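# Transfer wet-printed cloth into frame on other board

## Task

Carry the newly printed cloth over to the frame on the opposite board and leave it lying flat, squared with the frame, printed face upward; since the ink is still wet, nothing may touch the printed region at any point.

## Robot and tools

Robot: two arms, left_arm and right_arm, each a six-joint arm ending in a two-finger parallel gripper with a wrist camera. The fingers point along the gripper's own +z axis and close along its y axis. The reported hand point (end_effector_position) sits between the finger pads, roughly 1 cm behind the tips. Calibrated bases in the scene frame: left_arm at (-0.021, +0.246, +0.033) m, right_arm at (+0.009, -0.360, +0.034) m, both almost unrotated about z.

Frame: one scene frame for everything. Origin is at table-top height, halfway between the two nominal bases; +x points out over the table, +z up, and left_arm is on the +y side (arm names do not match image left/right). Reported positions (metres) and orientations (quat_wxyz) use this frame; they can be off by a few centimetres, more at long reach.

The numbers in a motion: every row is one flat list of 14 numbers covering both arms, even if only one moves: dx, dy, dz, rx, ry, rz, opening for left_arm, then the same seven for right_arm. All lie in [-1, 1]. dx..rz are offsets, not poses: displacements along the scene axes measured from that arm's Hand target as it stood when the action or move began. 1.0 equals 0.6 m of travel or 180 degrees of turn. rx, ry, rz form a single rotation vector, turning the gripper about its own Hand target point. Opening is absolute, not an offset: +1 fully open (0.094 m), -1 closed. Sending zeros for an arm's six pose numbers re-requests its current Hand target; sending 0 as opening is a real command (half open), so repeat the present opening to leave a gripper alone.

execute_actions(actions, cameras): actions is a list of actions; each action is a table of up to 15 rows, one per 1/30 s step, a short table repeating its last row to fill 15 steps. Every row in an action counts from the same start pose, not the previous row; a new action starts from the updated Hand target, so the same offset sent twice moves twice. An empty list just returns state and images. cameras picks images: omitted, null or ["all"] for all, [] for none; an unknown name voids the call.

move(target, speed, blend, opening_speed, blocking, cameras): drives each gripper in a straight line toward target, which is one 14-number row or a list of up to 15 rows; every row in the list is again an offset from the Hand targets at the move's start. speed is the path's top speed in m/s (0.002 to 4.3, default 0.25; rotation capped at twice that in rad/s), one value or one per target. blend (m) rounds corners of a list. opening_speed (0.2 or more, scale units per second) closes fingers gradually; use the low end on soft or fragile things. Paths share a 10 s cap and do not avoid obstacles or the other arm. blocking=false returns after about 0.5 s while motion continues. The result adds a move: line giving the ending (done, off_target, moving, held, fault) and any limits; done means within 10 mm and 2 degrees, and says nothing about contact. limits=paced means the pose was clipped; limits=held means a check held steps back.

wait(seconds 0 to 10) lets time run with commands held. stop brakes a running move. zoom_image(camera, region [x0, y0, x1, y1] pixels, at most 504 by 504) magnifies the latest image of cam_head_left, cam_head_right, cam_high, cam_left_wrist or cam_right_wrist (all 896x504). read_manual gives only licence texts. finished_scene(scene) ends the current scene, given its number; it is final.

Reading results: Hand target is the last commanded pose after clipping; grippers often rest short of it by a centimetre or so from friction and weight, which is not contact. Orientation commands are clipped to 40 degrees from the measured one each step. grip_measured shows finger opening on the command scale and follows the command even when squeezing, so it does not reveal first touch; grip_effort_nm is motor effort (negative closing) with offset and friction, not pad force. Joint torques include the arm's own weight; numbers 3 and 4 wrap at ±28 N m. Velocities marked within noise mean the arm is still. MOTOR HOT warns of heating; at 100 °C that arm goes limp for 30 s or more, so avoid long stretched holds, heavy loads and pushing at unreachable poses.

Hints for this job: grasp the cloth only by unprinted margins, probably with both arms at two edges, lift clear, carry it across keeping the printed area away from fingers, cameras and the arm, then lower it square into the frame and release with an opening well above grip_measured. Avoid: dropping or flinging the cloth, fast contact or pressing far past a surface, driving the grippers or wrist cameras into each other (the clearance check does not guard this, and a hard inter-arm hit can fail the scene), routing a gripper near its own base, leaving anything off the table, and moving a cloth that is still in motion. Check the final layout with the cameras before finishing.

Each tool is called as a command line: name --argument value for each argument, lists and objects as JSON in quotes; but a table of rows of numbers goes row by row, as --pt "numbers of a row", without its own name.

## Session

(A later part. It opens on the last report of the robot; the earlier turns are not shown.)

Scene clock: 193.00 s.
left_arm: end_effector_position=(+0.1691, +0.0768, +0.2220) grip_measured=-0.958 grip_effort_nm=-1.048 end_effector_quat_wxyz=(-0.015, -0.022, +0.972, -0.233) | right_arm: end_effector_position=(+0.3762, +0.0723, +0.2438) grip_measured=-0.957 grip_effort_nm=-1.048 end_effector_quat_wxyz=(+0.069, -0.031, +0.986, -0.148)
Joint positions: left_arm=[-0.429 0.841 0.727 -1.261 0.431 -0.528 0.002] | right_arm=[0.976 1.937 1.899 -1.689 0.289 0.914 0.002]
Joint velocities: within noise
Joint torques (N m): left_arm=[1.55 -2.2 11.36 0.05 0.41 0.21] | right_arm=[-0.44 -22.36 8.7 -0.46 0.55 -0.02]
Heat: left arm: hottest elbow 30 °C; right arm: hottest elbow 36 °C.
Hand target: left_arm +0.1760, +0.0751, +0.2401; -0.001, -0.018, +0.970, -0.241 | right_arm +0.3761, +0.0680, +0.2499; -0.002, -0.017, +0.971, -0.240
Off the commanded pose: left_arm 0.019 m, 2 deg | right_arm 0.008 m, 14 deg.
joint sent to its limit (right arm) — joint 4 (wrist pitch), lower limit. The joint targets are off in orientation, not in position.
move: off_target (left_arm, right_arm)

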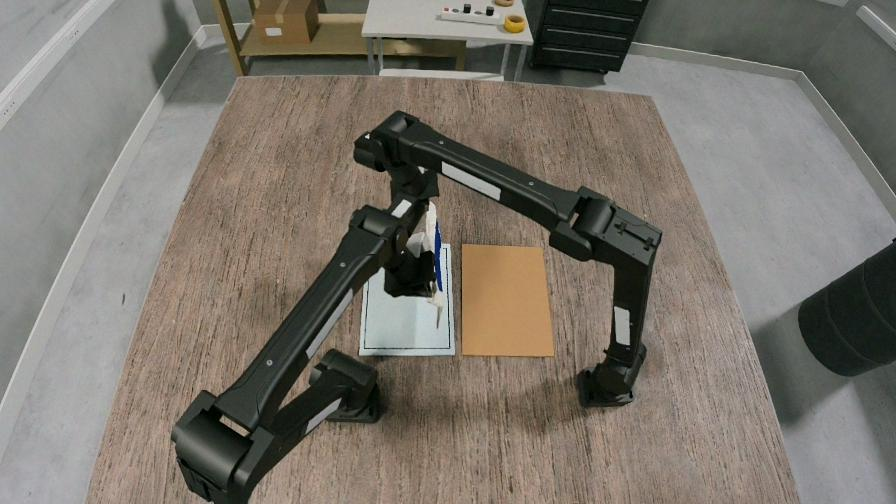

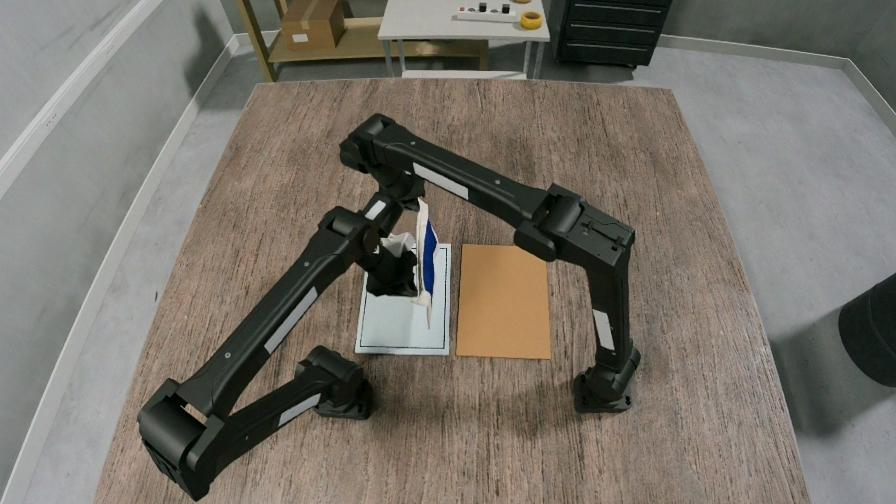

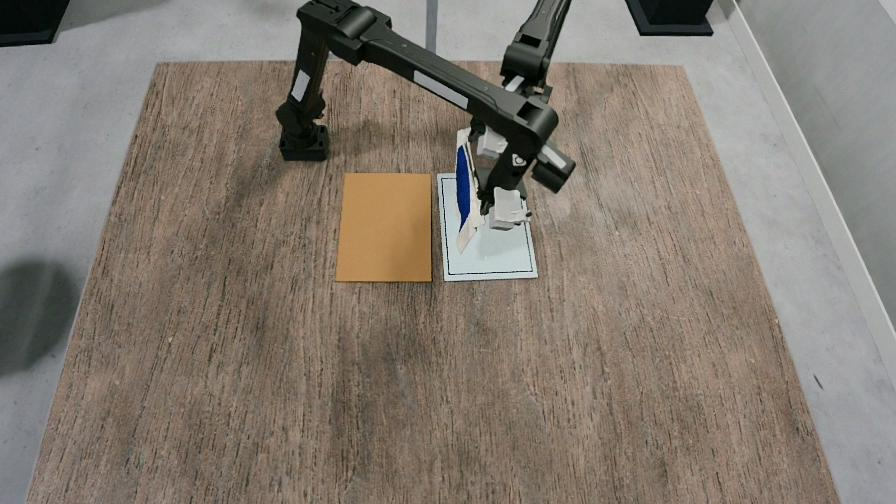

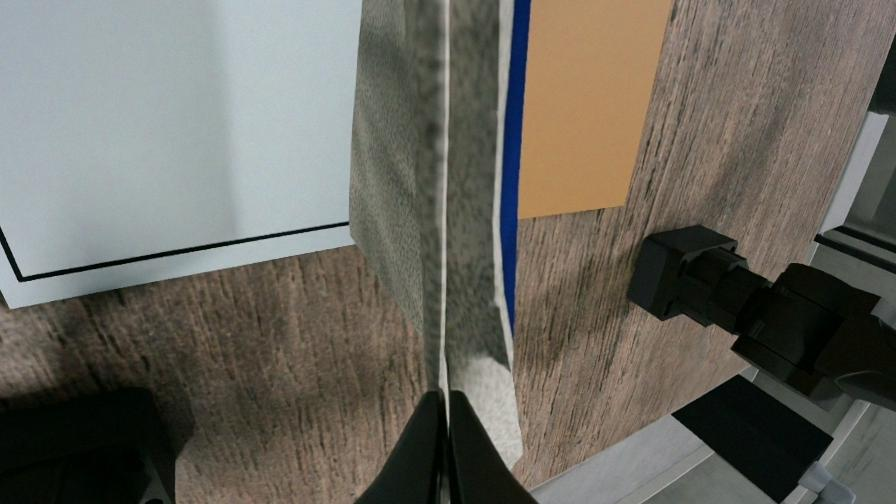

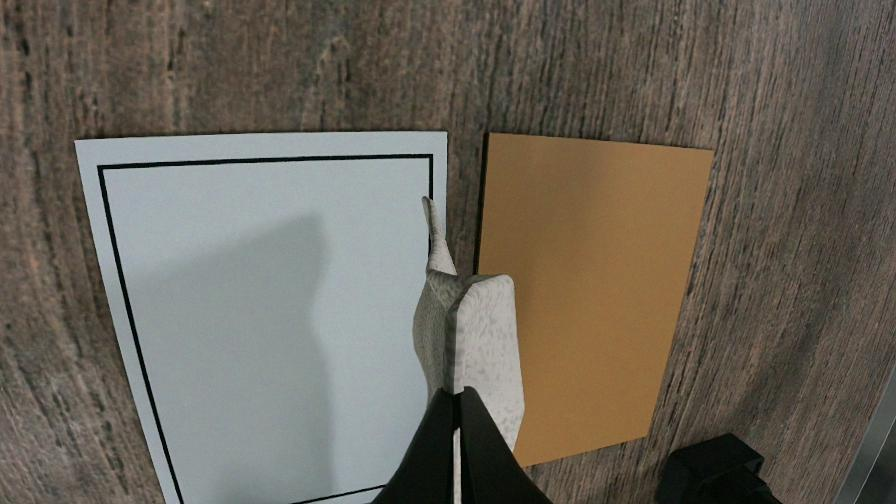

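move --target '[-0.0167, -0.0268, -0.1252, 0, 0, 0, -1, -0.0035, -0.0208, -0.1282, 0.05, 0, 0, -1]' --speed 0.06

zoom_image --camera "cam_high" --region '[380, 140, 570, 300]'

zoom_image --camera "cam_head_right" --region '[340, 200, 560, 370]'

Scene clock: 198.17 s.
left_arm: end_effector_position=(+0.1660, +0.0616, +0.1682) grip_measured=-0.958 grip_effort_nm=-1.048 end_effector_quat_wxyz=(+0.000, -0.018, +0.970, -0.241) | right_arm: end_effector_position=(+0.3651, +0.0611, +0.1881) grip_measured=-0.957 grip_effort_nm=-1.048 end_effector_quat_wxyz=(+0.007, -0.022, +0.987, -0.157)
Joint positions: left_arm=[-0.499 0.859 0.586 -1.037 0.415 -0.601 0.002] | right_arm=[0.955 1.973 1.805 -1.646 0.202 0.913 0.002]
Joint velocities: within noise
Joint torques (N m): left_arm=[-0.38 -1.44 7.61 1.51 0.23 -0.02] | right_arm=[-2.26 -19.49 8.36 0.08 0.24 0.04]
Heat: left arm: hottest elbow 31 °C; right arm: hottest elbow 36 °C.
Hand target: left_arm +0.1660, +0.0590, +0.1651; -0.001, -0.018, +0.970, -0.241 | right_arm +0.3738, +0.0555, +0.1731; +0.000, -0.017, +0.986, -0.164
Off the commanded pose: left_arm 0.004 m, 0 deg | right_arm 0.018 m, 1 deg.
move: off_target (right_arm)

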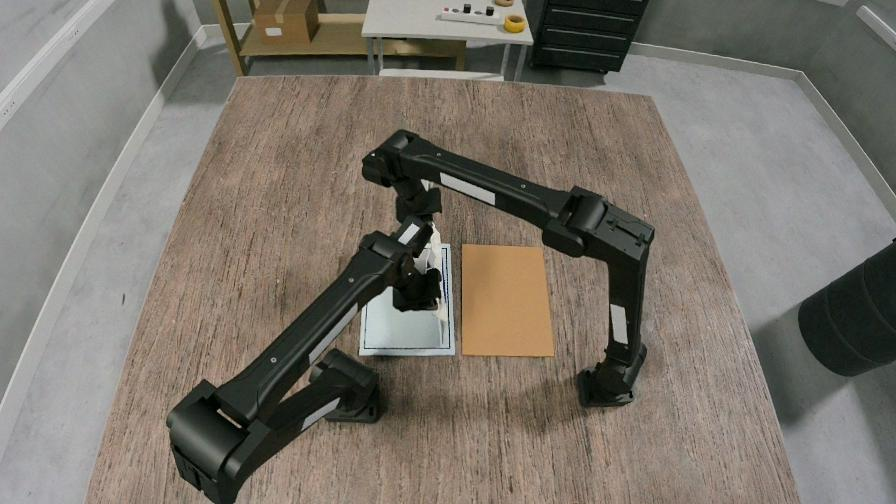

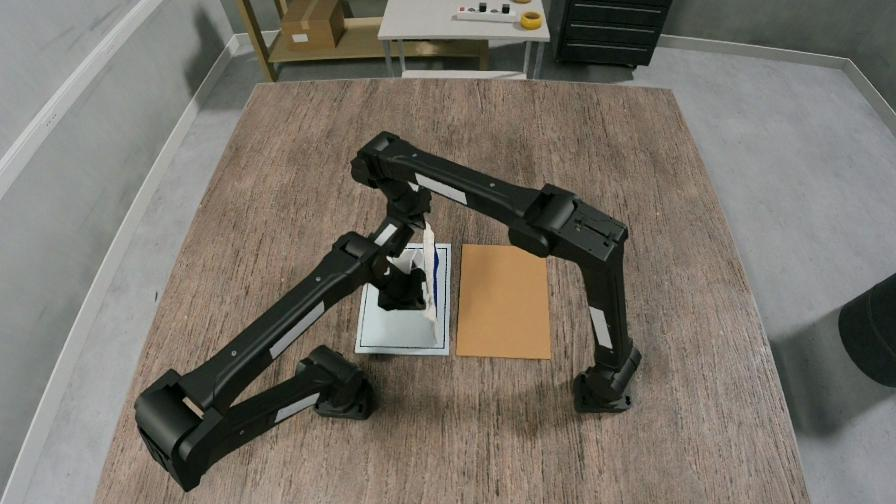

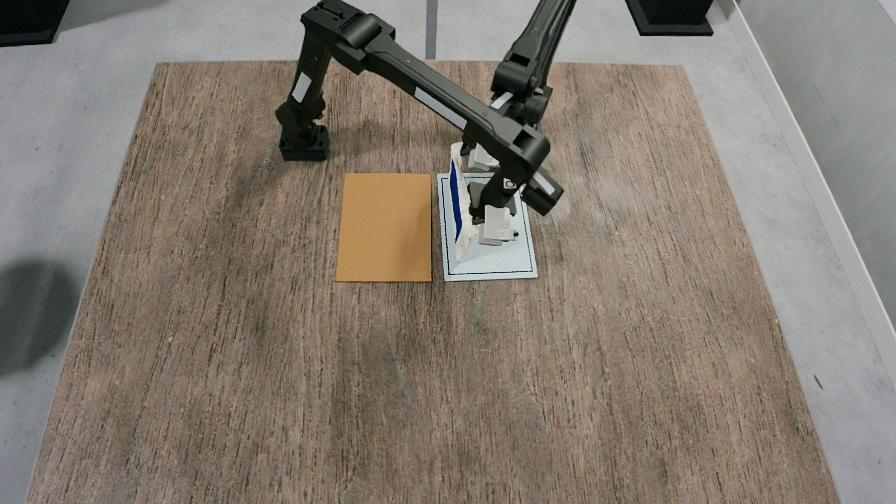

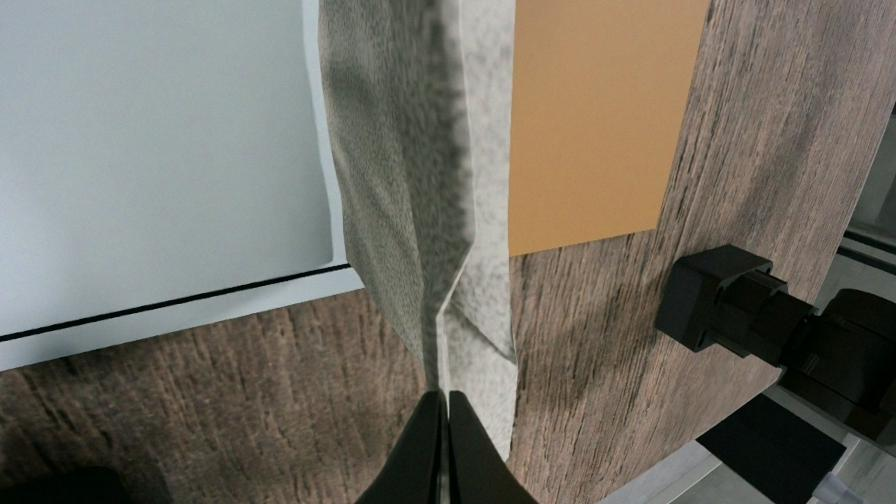

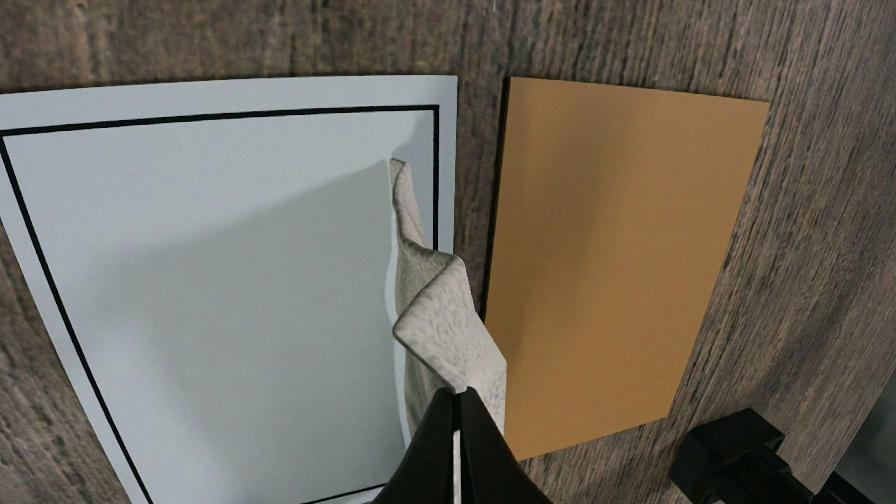

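Scaled by 2.653 from the camera's 896x504 image, which has a finer 1280x720 frame.

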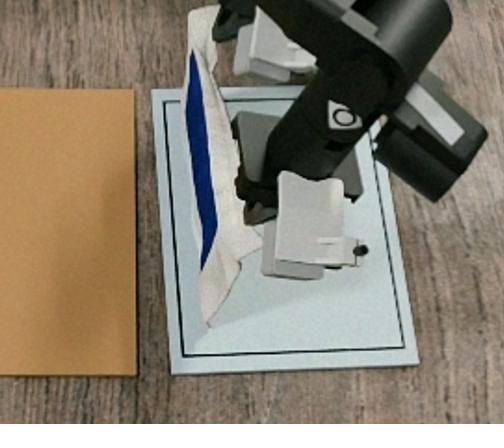

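Scaled by 2.291 from the camera's 896x504 image, which has a finer 1280x720 frame.

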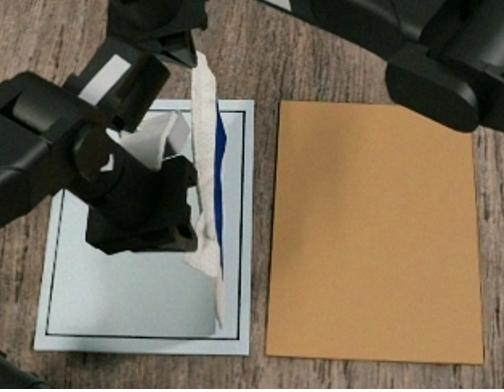

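move --target '[0.003, -0.022, 0.033, 0, 0, 0, -1, 0.003, -0.022, 0.03, 0, 0, 0, -1]' --speed 0.05 --cameras '["cam_left_wrist", "cam_right_wrist", "cam_high"]'

zoom_image --camera "cam_high" --region '[380, 140, 570, 300]'

Scene clock: 200.50 s.
left_arm: end_effector_position=(+0.1618, +0.0528, +0.1710) grip_measured=-0.958 grip_effort_nm=-1.053 end_effector_quat_wxyz=(-0.005, -0.019, +0.971, -0.237) | right_arm: end_effector_position=(+0.3710, +0.0543, +0.1884) grip_measured=-0.957 grip_effort_nm=-1.048 end_effector_quat_wxyz=(+0.003, -0.021, +0.987, -0.159)
Joint positions: left_arm=[-0.545 0.864 0.597 -1.037 0.402 -0.651 0.002] | right_arm=[0.939 1.973 1.805 -1.652 0.202 0.899 0.002]
Joint velocities: within noise
Joint torques (N m): left_arm=[-0.21 -0.44 10.95 0.31 0.27 -0.07] | right_arm=[-1.79 -22.18 7.75 -0.61 0.46 0]
Heat: left arm: hottest elbow 31 °C; right arm: hottest elbow 36 °C.
Hand target: left_arm +0.1678, +0.0458, +0.1847; -0.001, -0.018, +0.970, -0.241 | right_arm +0.3757, +0.0423, +0.1911; +0.000, -0.017, +0.986, -0.163
Off the commanded pose: left_arm 0.017 m, 1 deg | right_arm 0.013 m, 1 deg.
move: off_target (left_arm, right_arm)
Images, in order (width x height): cam_high 896x504, cam_left_wrist 896x504, cam_right_wrist 896x504.

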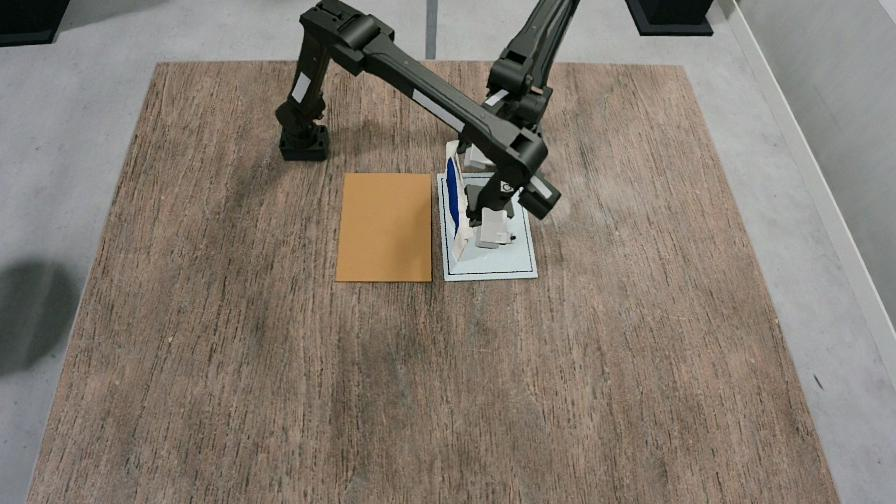

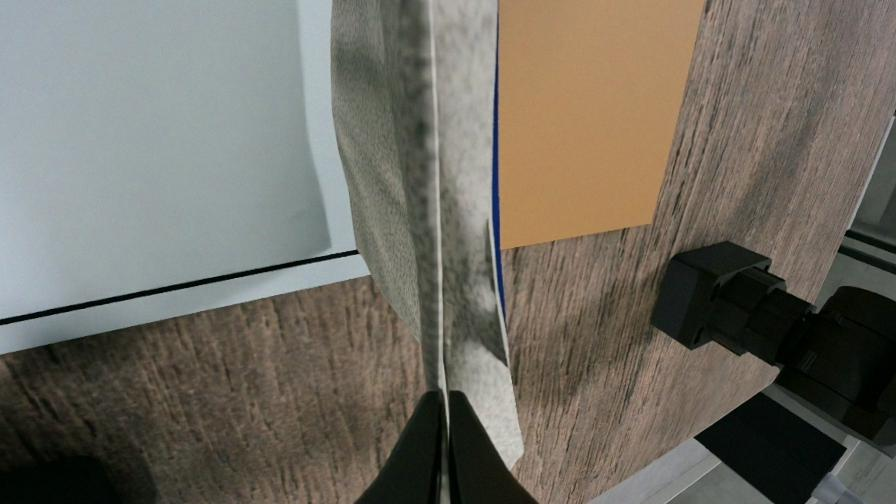

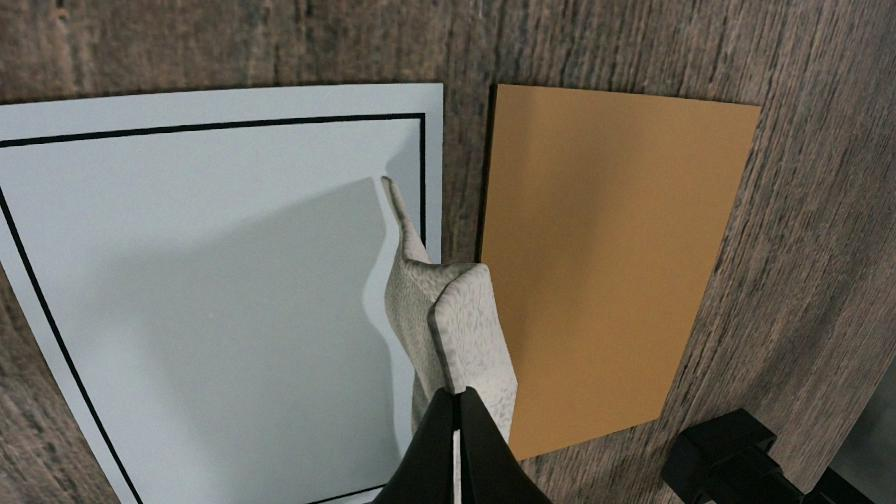

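Scaled by 2.653 from the camera's 896x504 image, which has a finer 1280x720 frame.

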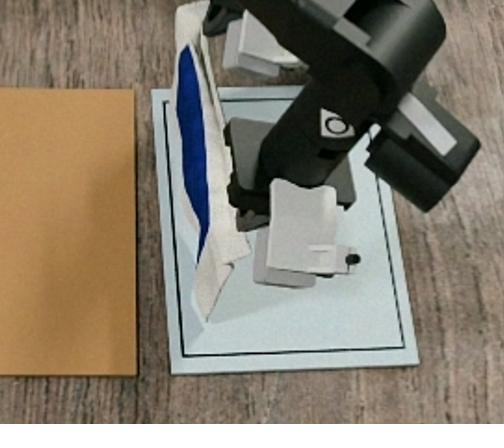

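move --target '[0.004, -0.016, 0.017, 0, 0, 0, -1, 0, -0.02, 0.03, 0, 0, 0, -1]' --speed 0.05 --cameras '["cam_left_wrist", "cam_right_wrist", "cam_high"]'

zoom_image --camera "cam_high" --region '[380, 140, 570, 300]'

zoom_image --camera "cam_right_wrist" --region '[340, 80, 560, 400]'

Scene clock: 202.73 s.
left_arm: end_effector_position=(+0.1647, +0.0432, +0.1809) grip_measured=-0.958 grip_effort_nm=-1.057 end_effector_quat_wxyz=(-0.004, -0.019, +0.971, -0.237) | right_arm: end_effector_position=(+0.3709, +0.0411, +0.2053) grip_measured=-0.957 grip_effort_nm=-1.048 end_effector_quat_wxyz=(+0.002, -0.021, +0.987, -0.160)
Joint positions: left_arm=[-0.575 0.878 0.63 -1.041 0.394 -0.682 0.002] | right_arm=[0.925 1.938 1.796 -1.678 0.206 0.886 0.002]
Joint velocities: within noise
Joint torques (N m): left_arm=[-0.21 -1.08 11.07 0.17 0.22 -0.04] | right_arm=[-1.85 -21.66 8.2 -0.64 0.45 0]
Heat: left arm: hottest elbow 31 °C; right arm: hottest elbow 36 °C.
Hand target: left_arm +0.1702, +0.0362, +0.1950; -0.001, -0.018, +0.970, -0.241 | right_arm +0.3757, +0.0303, +0.2091; +0.000, -0.017, +0.986, -0.163
Off the commanded pose: left_arm 0.017 m, 1 deg | right_arm 0.012 m, 1 deg.
move: off_target (left_arm, right_arm)
Images, in order (width x height): cam_high 896x504, cam_left_wrist 896x504, cam_right_wrist 896x504.

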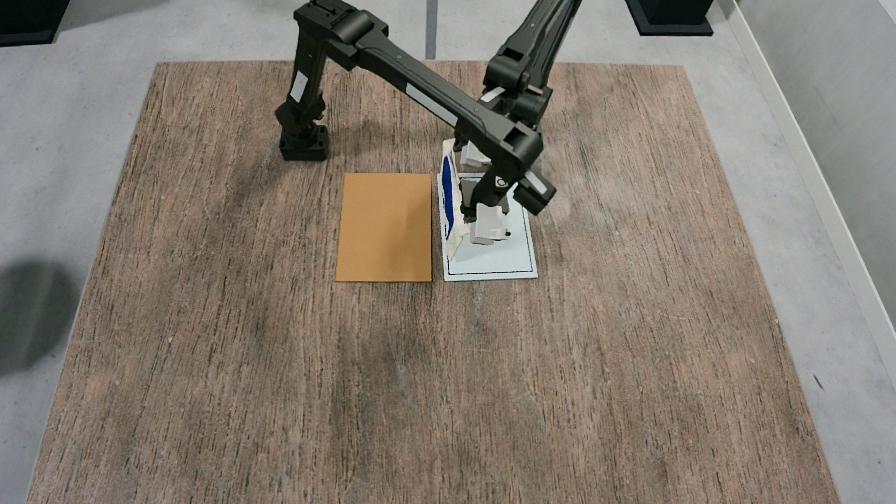

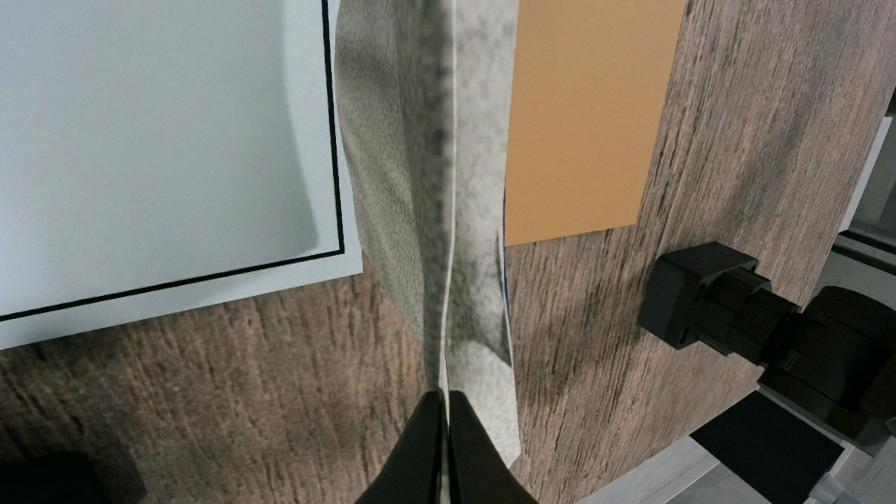

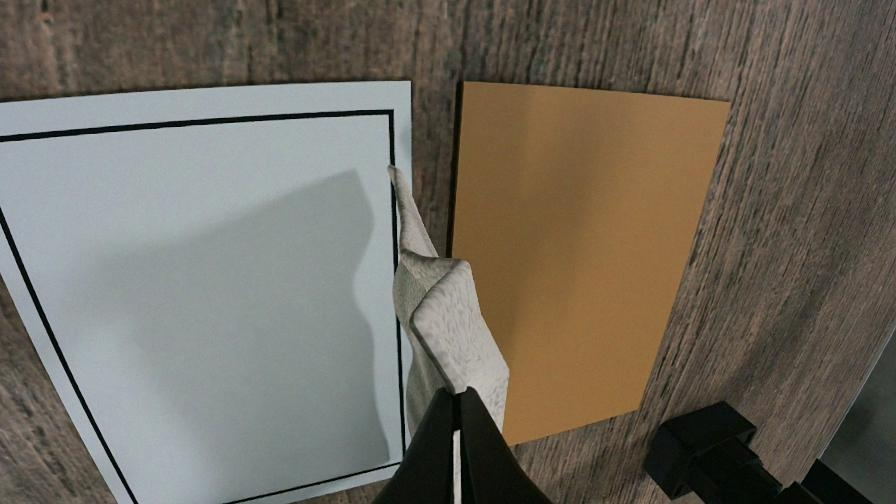

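Scaled by 2.653 from the camera's 896x504 image, which has a finer 1280x720 frame.

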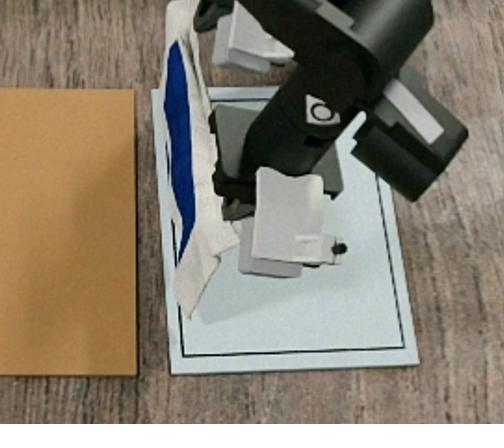

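Scaled by 1.575 from the camera's 896x504 image, which has a finer 1280x720 frame.

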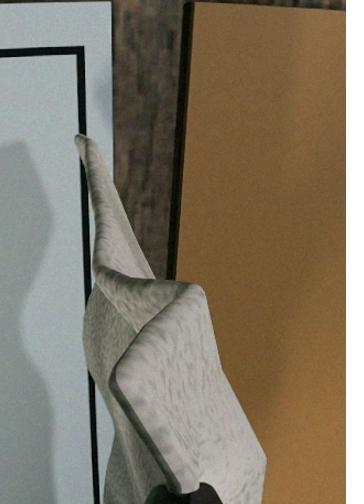

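move --pt "-0.0037 0.0463 -0.0522 0 0 0 -1 -0.0012 0.0762 -0.0568 0 0 0 -1" --pt "-0.0037 0.113 -0.0855 0 0 0 -1 -0.0012 0.1453 -0.0902 0 0 0 -1" --speed 0.06 --blend 0.02

zoom_image --camera "cam_high" --region '[380, 140, 570, 300]'

Scene clock: 207.87 s.
left_arm: end_effector_position=(+0.1717, +0.1012, +0.1448) grip_measured=-0.958 grip_effort_nm=-1.057 end_effector_quat_wxyz=(+0.004, -0.017, +0.970, -0.242) | right_arm: end_effector_position=(+0.3734, +0.1018, +0.1538) grip_measured=-0.957 grip_effort_nm=-1.048 end_effector_quat_wxyz=(-0.006, -0.015, +0.986, -0.168)
Joint positions: left_arm=[-0.313 0.86 0.525 -1.051 0.455 -0.402 0.002] | right_arm=[0.98 2.126 1.958 -1.686 0.187 0.954 0.002]
Joint velocities: within noise
Joint torques (N m): left_arm=[1.26 -2.32 7.46 -0.03 0.43 0.17] | right_arm=[0.67 -20.95 13.18 -0.73 0.26 0.18]
Heat: left arm: hottest elbow 32 °C; right arm: hottest elbow 36 °C.
Hand target: left_arm +0.1680, +0.1040, +0.1437; -0.001, -0.018, +0.970, -0.241 | right_arm +0.3750, +0.1175, +0.1550; +0.000, -0.017, +0.986, -0.163
Off the commanded pose: left_arm 0.005 m, 1 deg | right_arm 0.016 m, 1 deg.
joint sent to its limit (right arm) — joint 4 (wrist pitch), lower limit. The joint targets still meet the commanded pose.
move: off_target (right_arm)

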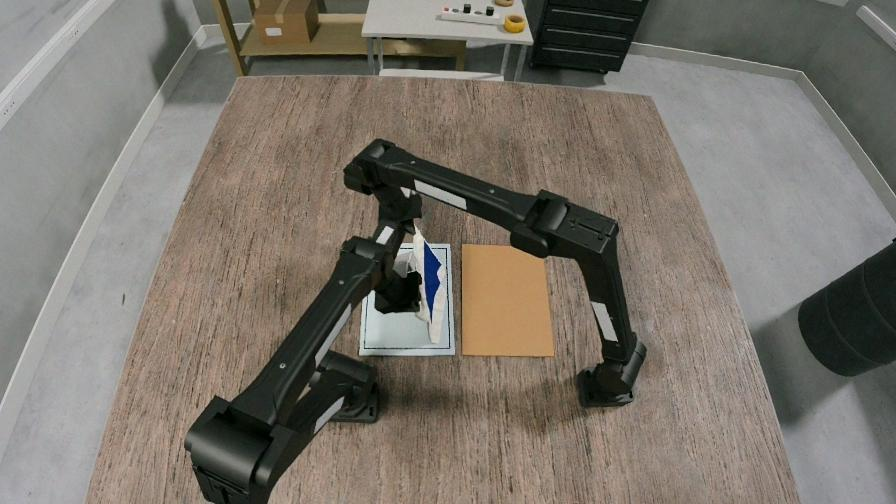

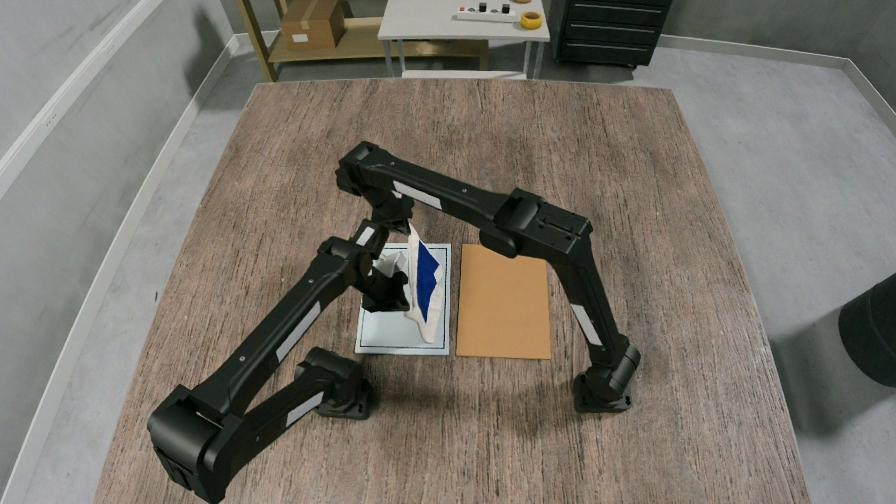

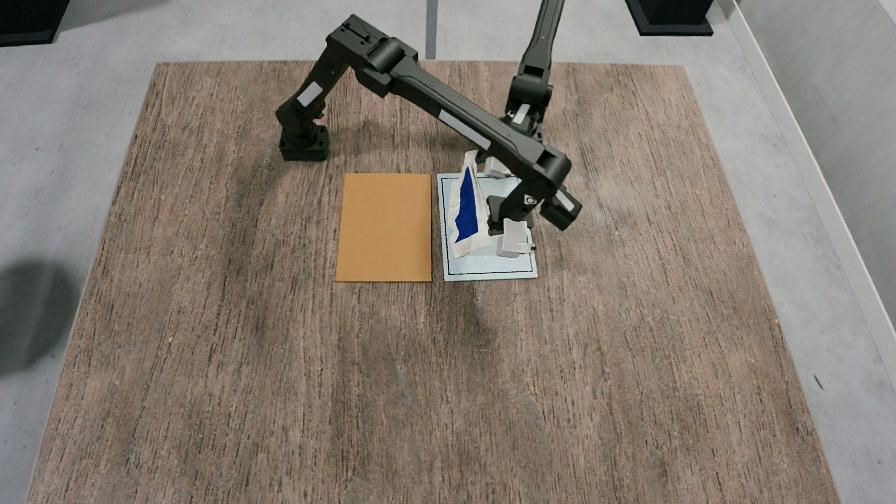

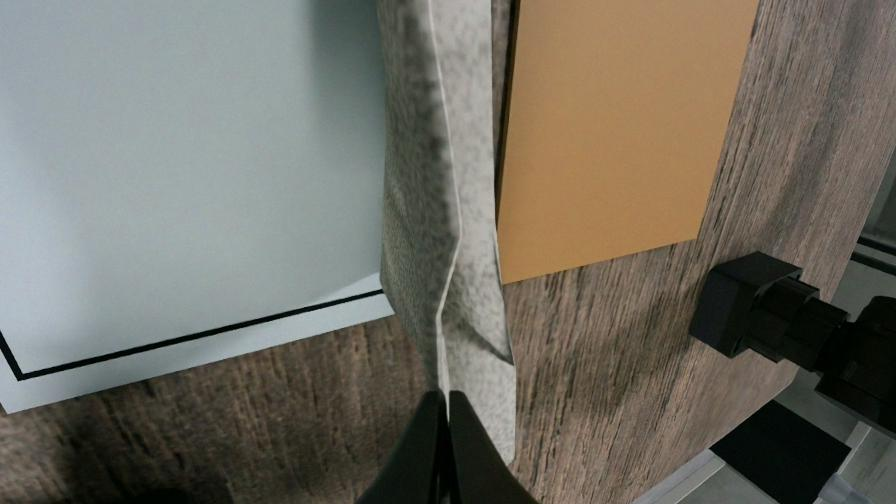

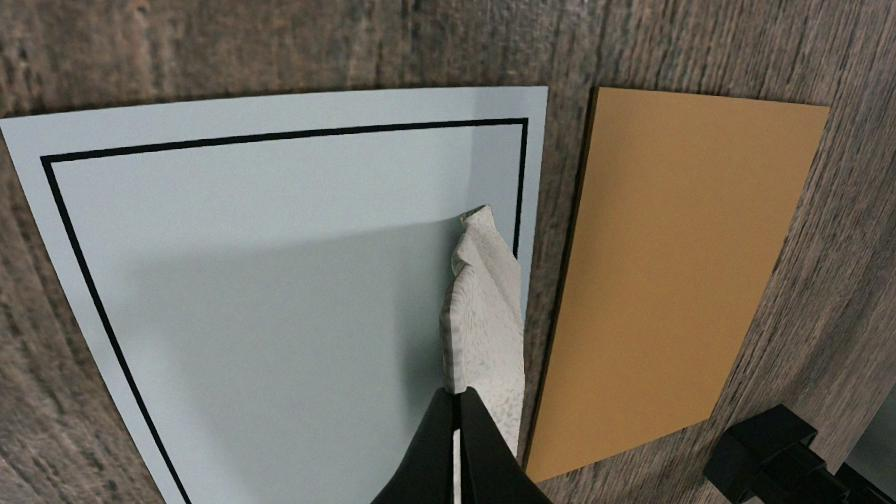

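Scaled by 2.653 from the camera's 896x504 image, which has a finer 1280x720 frame.

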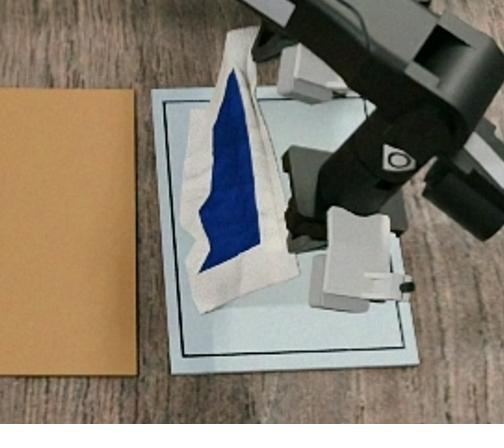

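move --pt "0 0.0933 -0.0562 0 0 0 -1 0.0033 0.0825 -0.0567 0 0 0 -1" --pt "0 0.1383 -0.1312 0 0 0 -1 0.0033 0.1258 -0.1317 0 0 0 -1" --speed 0.06 --blend 0.02

zoom_image --camera "cam_high" --region '[380, 140, 570, 300]'

Scene clock: 213.60 s.
left_arm: end_effector_position=(+0.1684, +0.1857, +0.0683) grip_measured=-0.958 grip_effort_nm=-1.048 end_effector_quat_wxyz=(-0.001, -0.018, +0.971, -0.240) | right_arm: end_effector_position=(+0.3780, +0.1785, +0.0773) grip_measured=-0.957 grip_effort_nm=-1.048 end_effector_quat_wxyz=(-0.003, -0.015, +0.986, -0.165)
Joint positions: left_arm=[0.118 1.038 0.391 -0.973 0.483 0.082 0.002] | right_arm=[1.038 2.387 2.219 -1.687 0.171 1.009 0.002]
Joint velocities: within noise
Joint torques (N m): left_arm=[1.61 -1.49 5.78 0.92 0.42 0.2] | right_arm=[0.56 -24.12 13.12 -0.72 0.23 0.15]
Heat: left arm: hottest elbow 32 °C; right arm: hottest elbow 37 °C.
Hand target: left_arm +0.1679, +0.1870, +0.0650; -0.001, -0.018, +0.970, -0.241 | right_arm +0.3769, +0.1930, +0.0759; +0.000, -0.017, +0.986, -0.163
Off the commanded pose: left_arm 0.004 m, 0 deg | right_arm 0.015 m, 0 deg.
joint sent to its limit (right arm) — joint 4 (wrist pitch), lower limit. The joint targets still meet the commanded pose.
move: off_target (right_arm)

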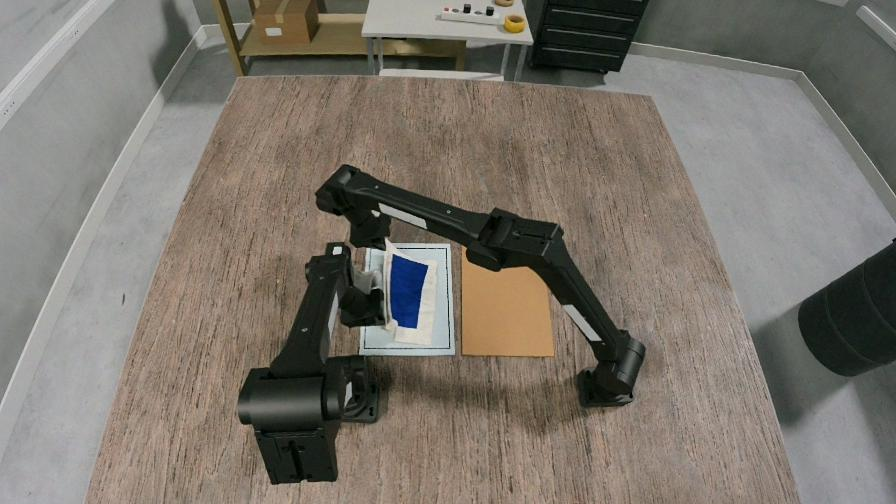

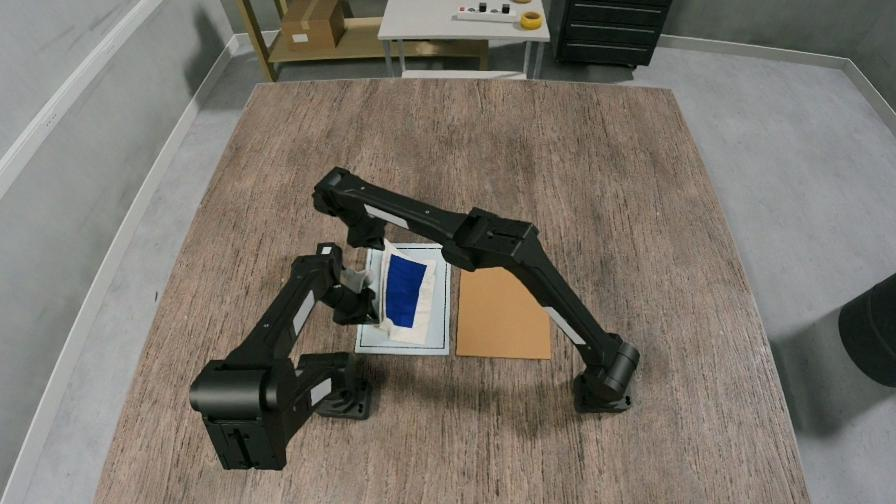

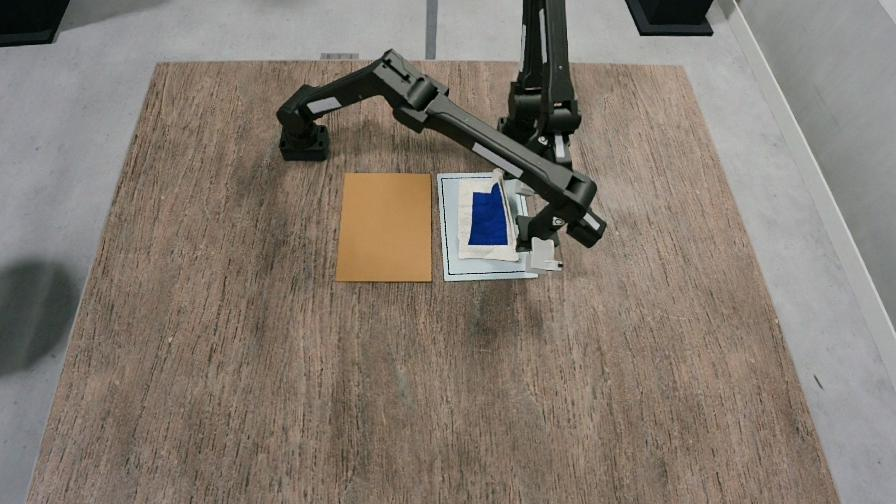

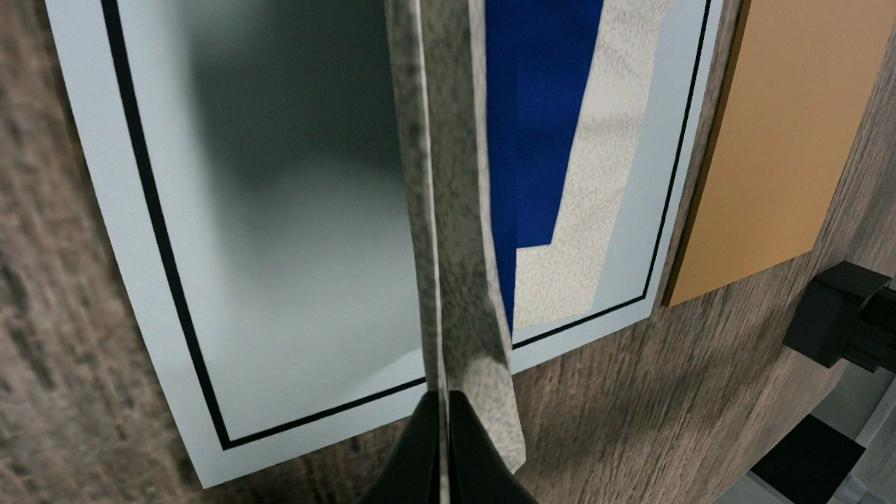

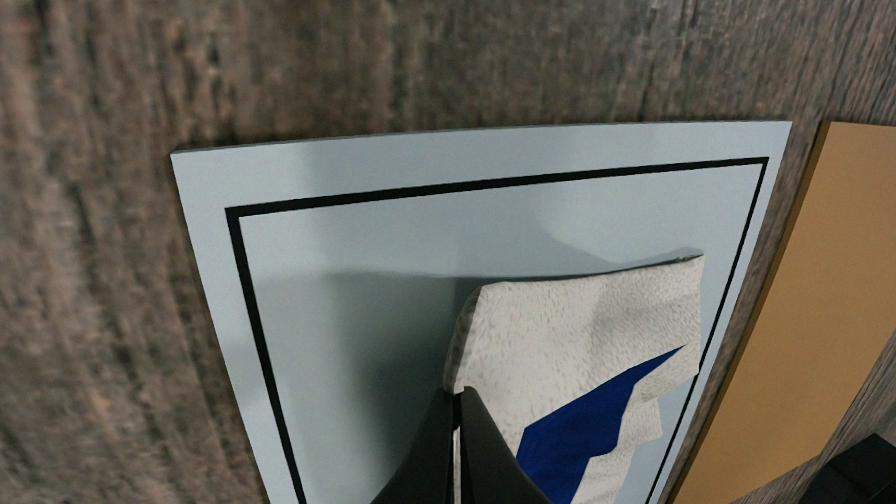

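Scaled by 2.653 from the camera's 896x504 image, which has a finer 1280x720 frame.

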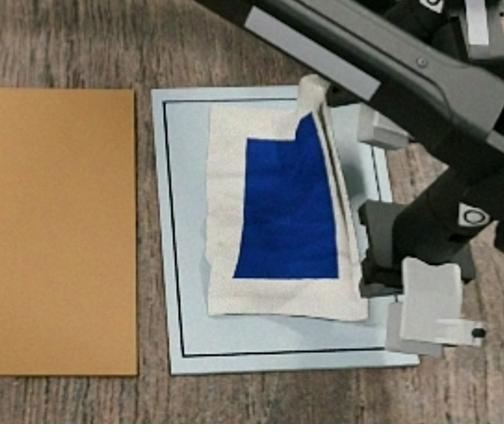

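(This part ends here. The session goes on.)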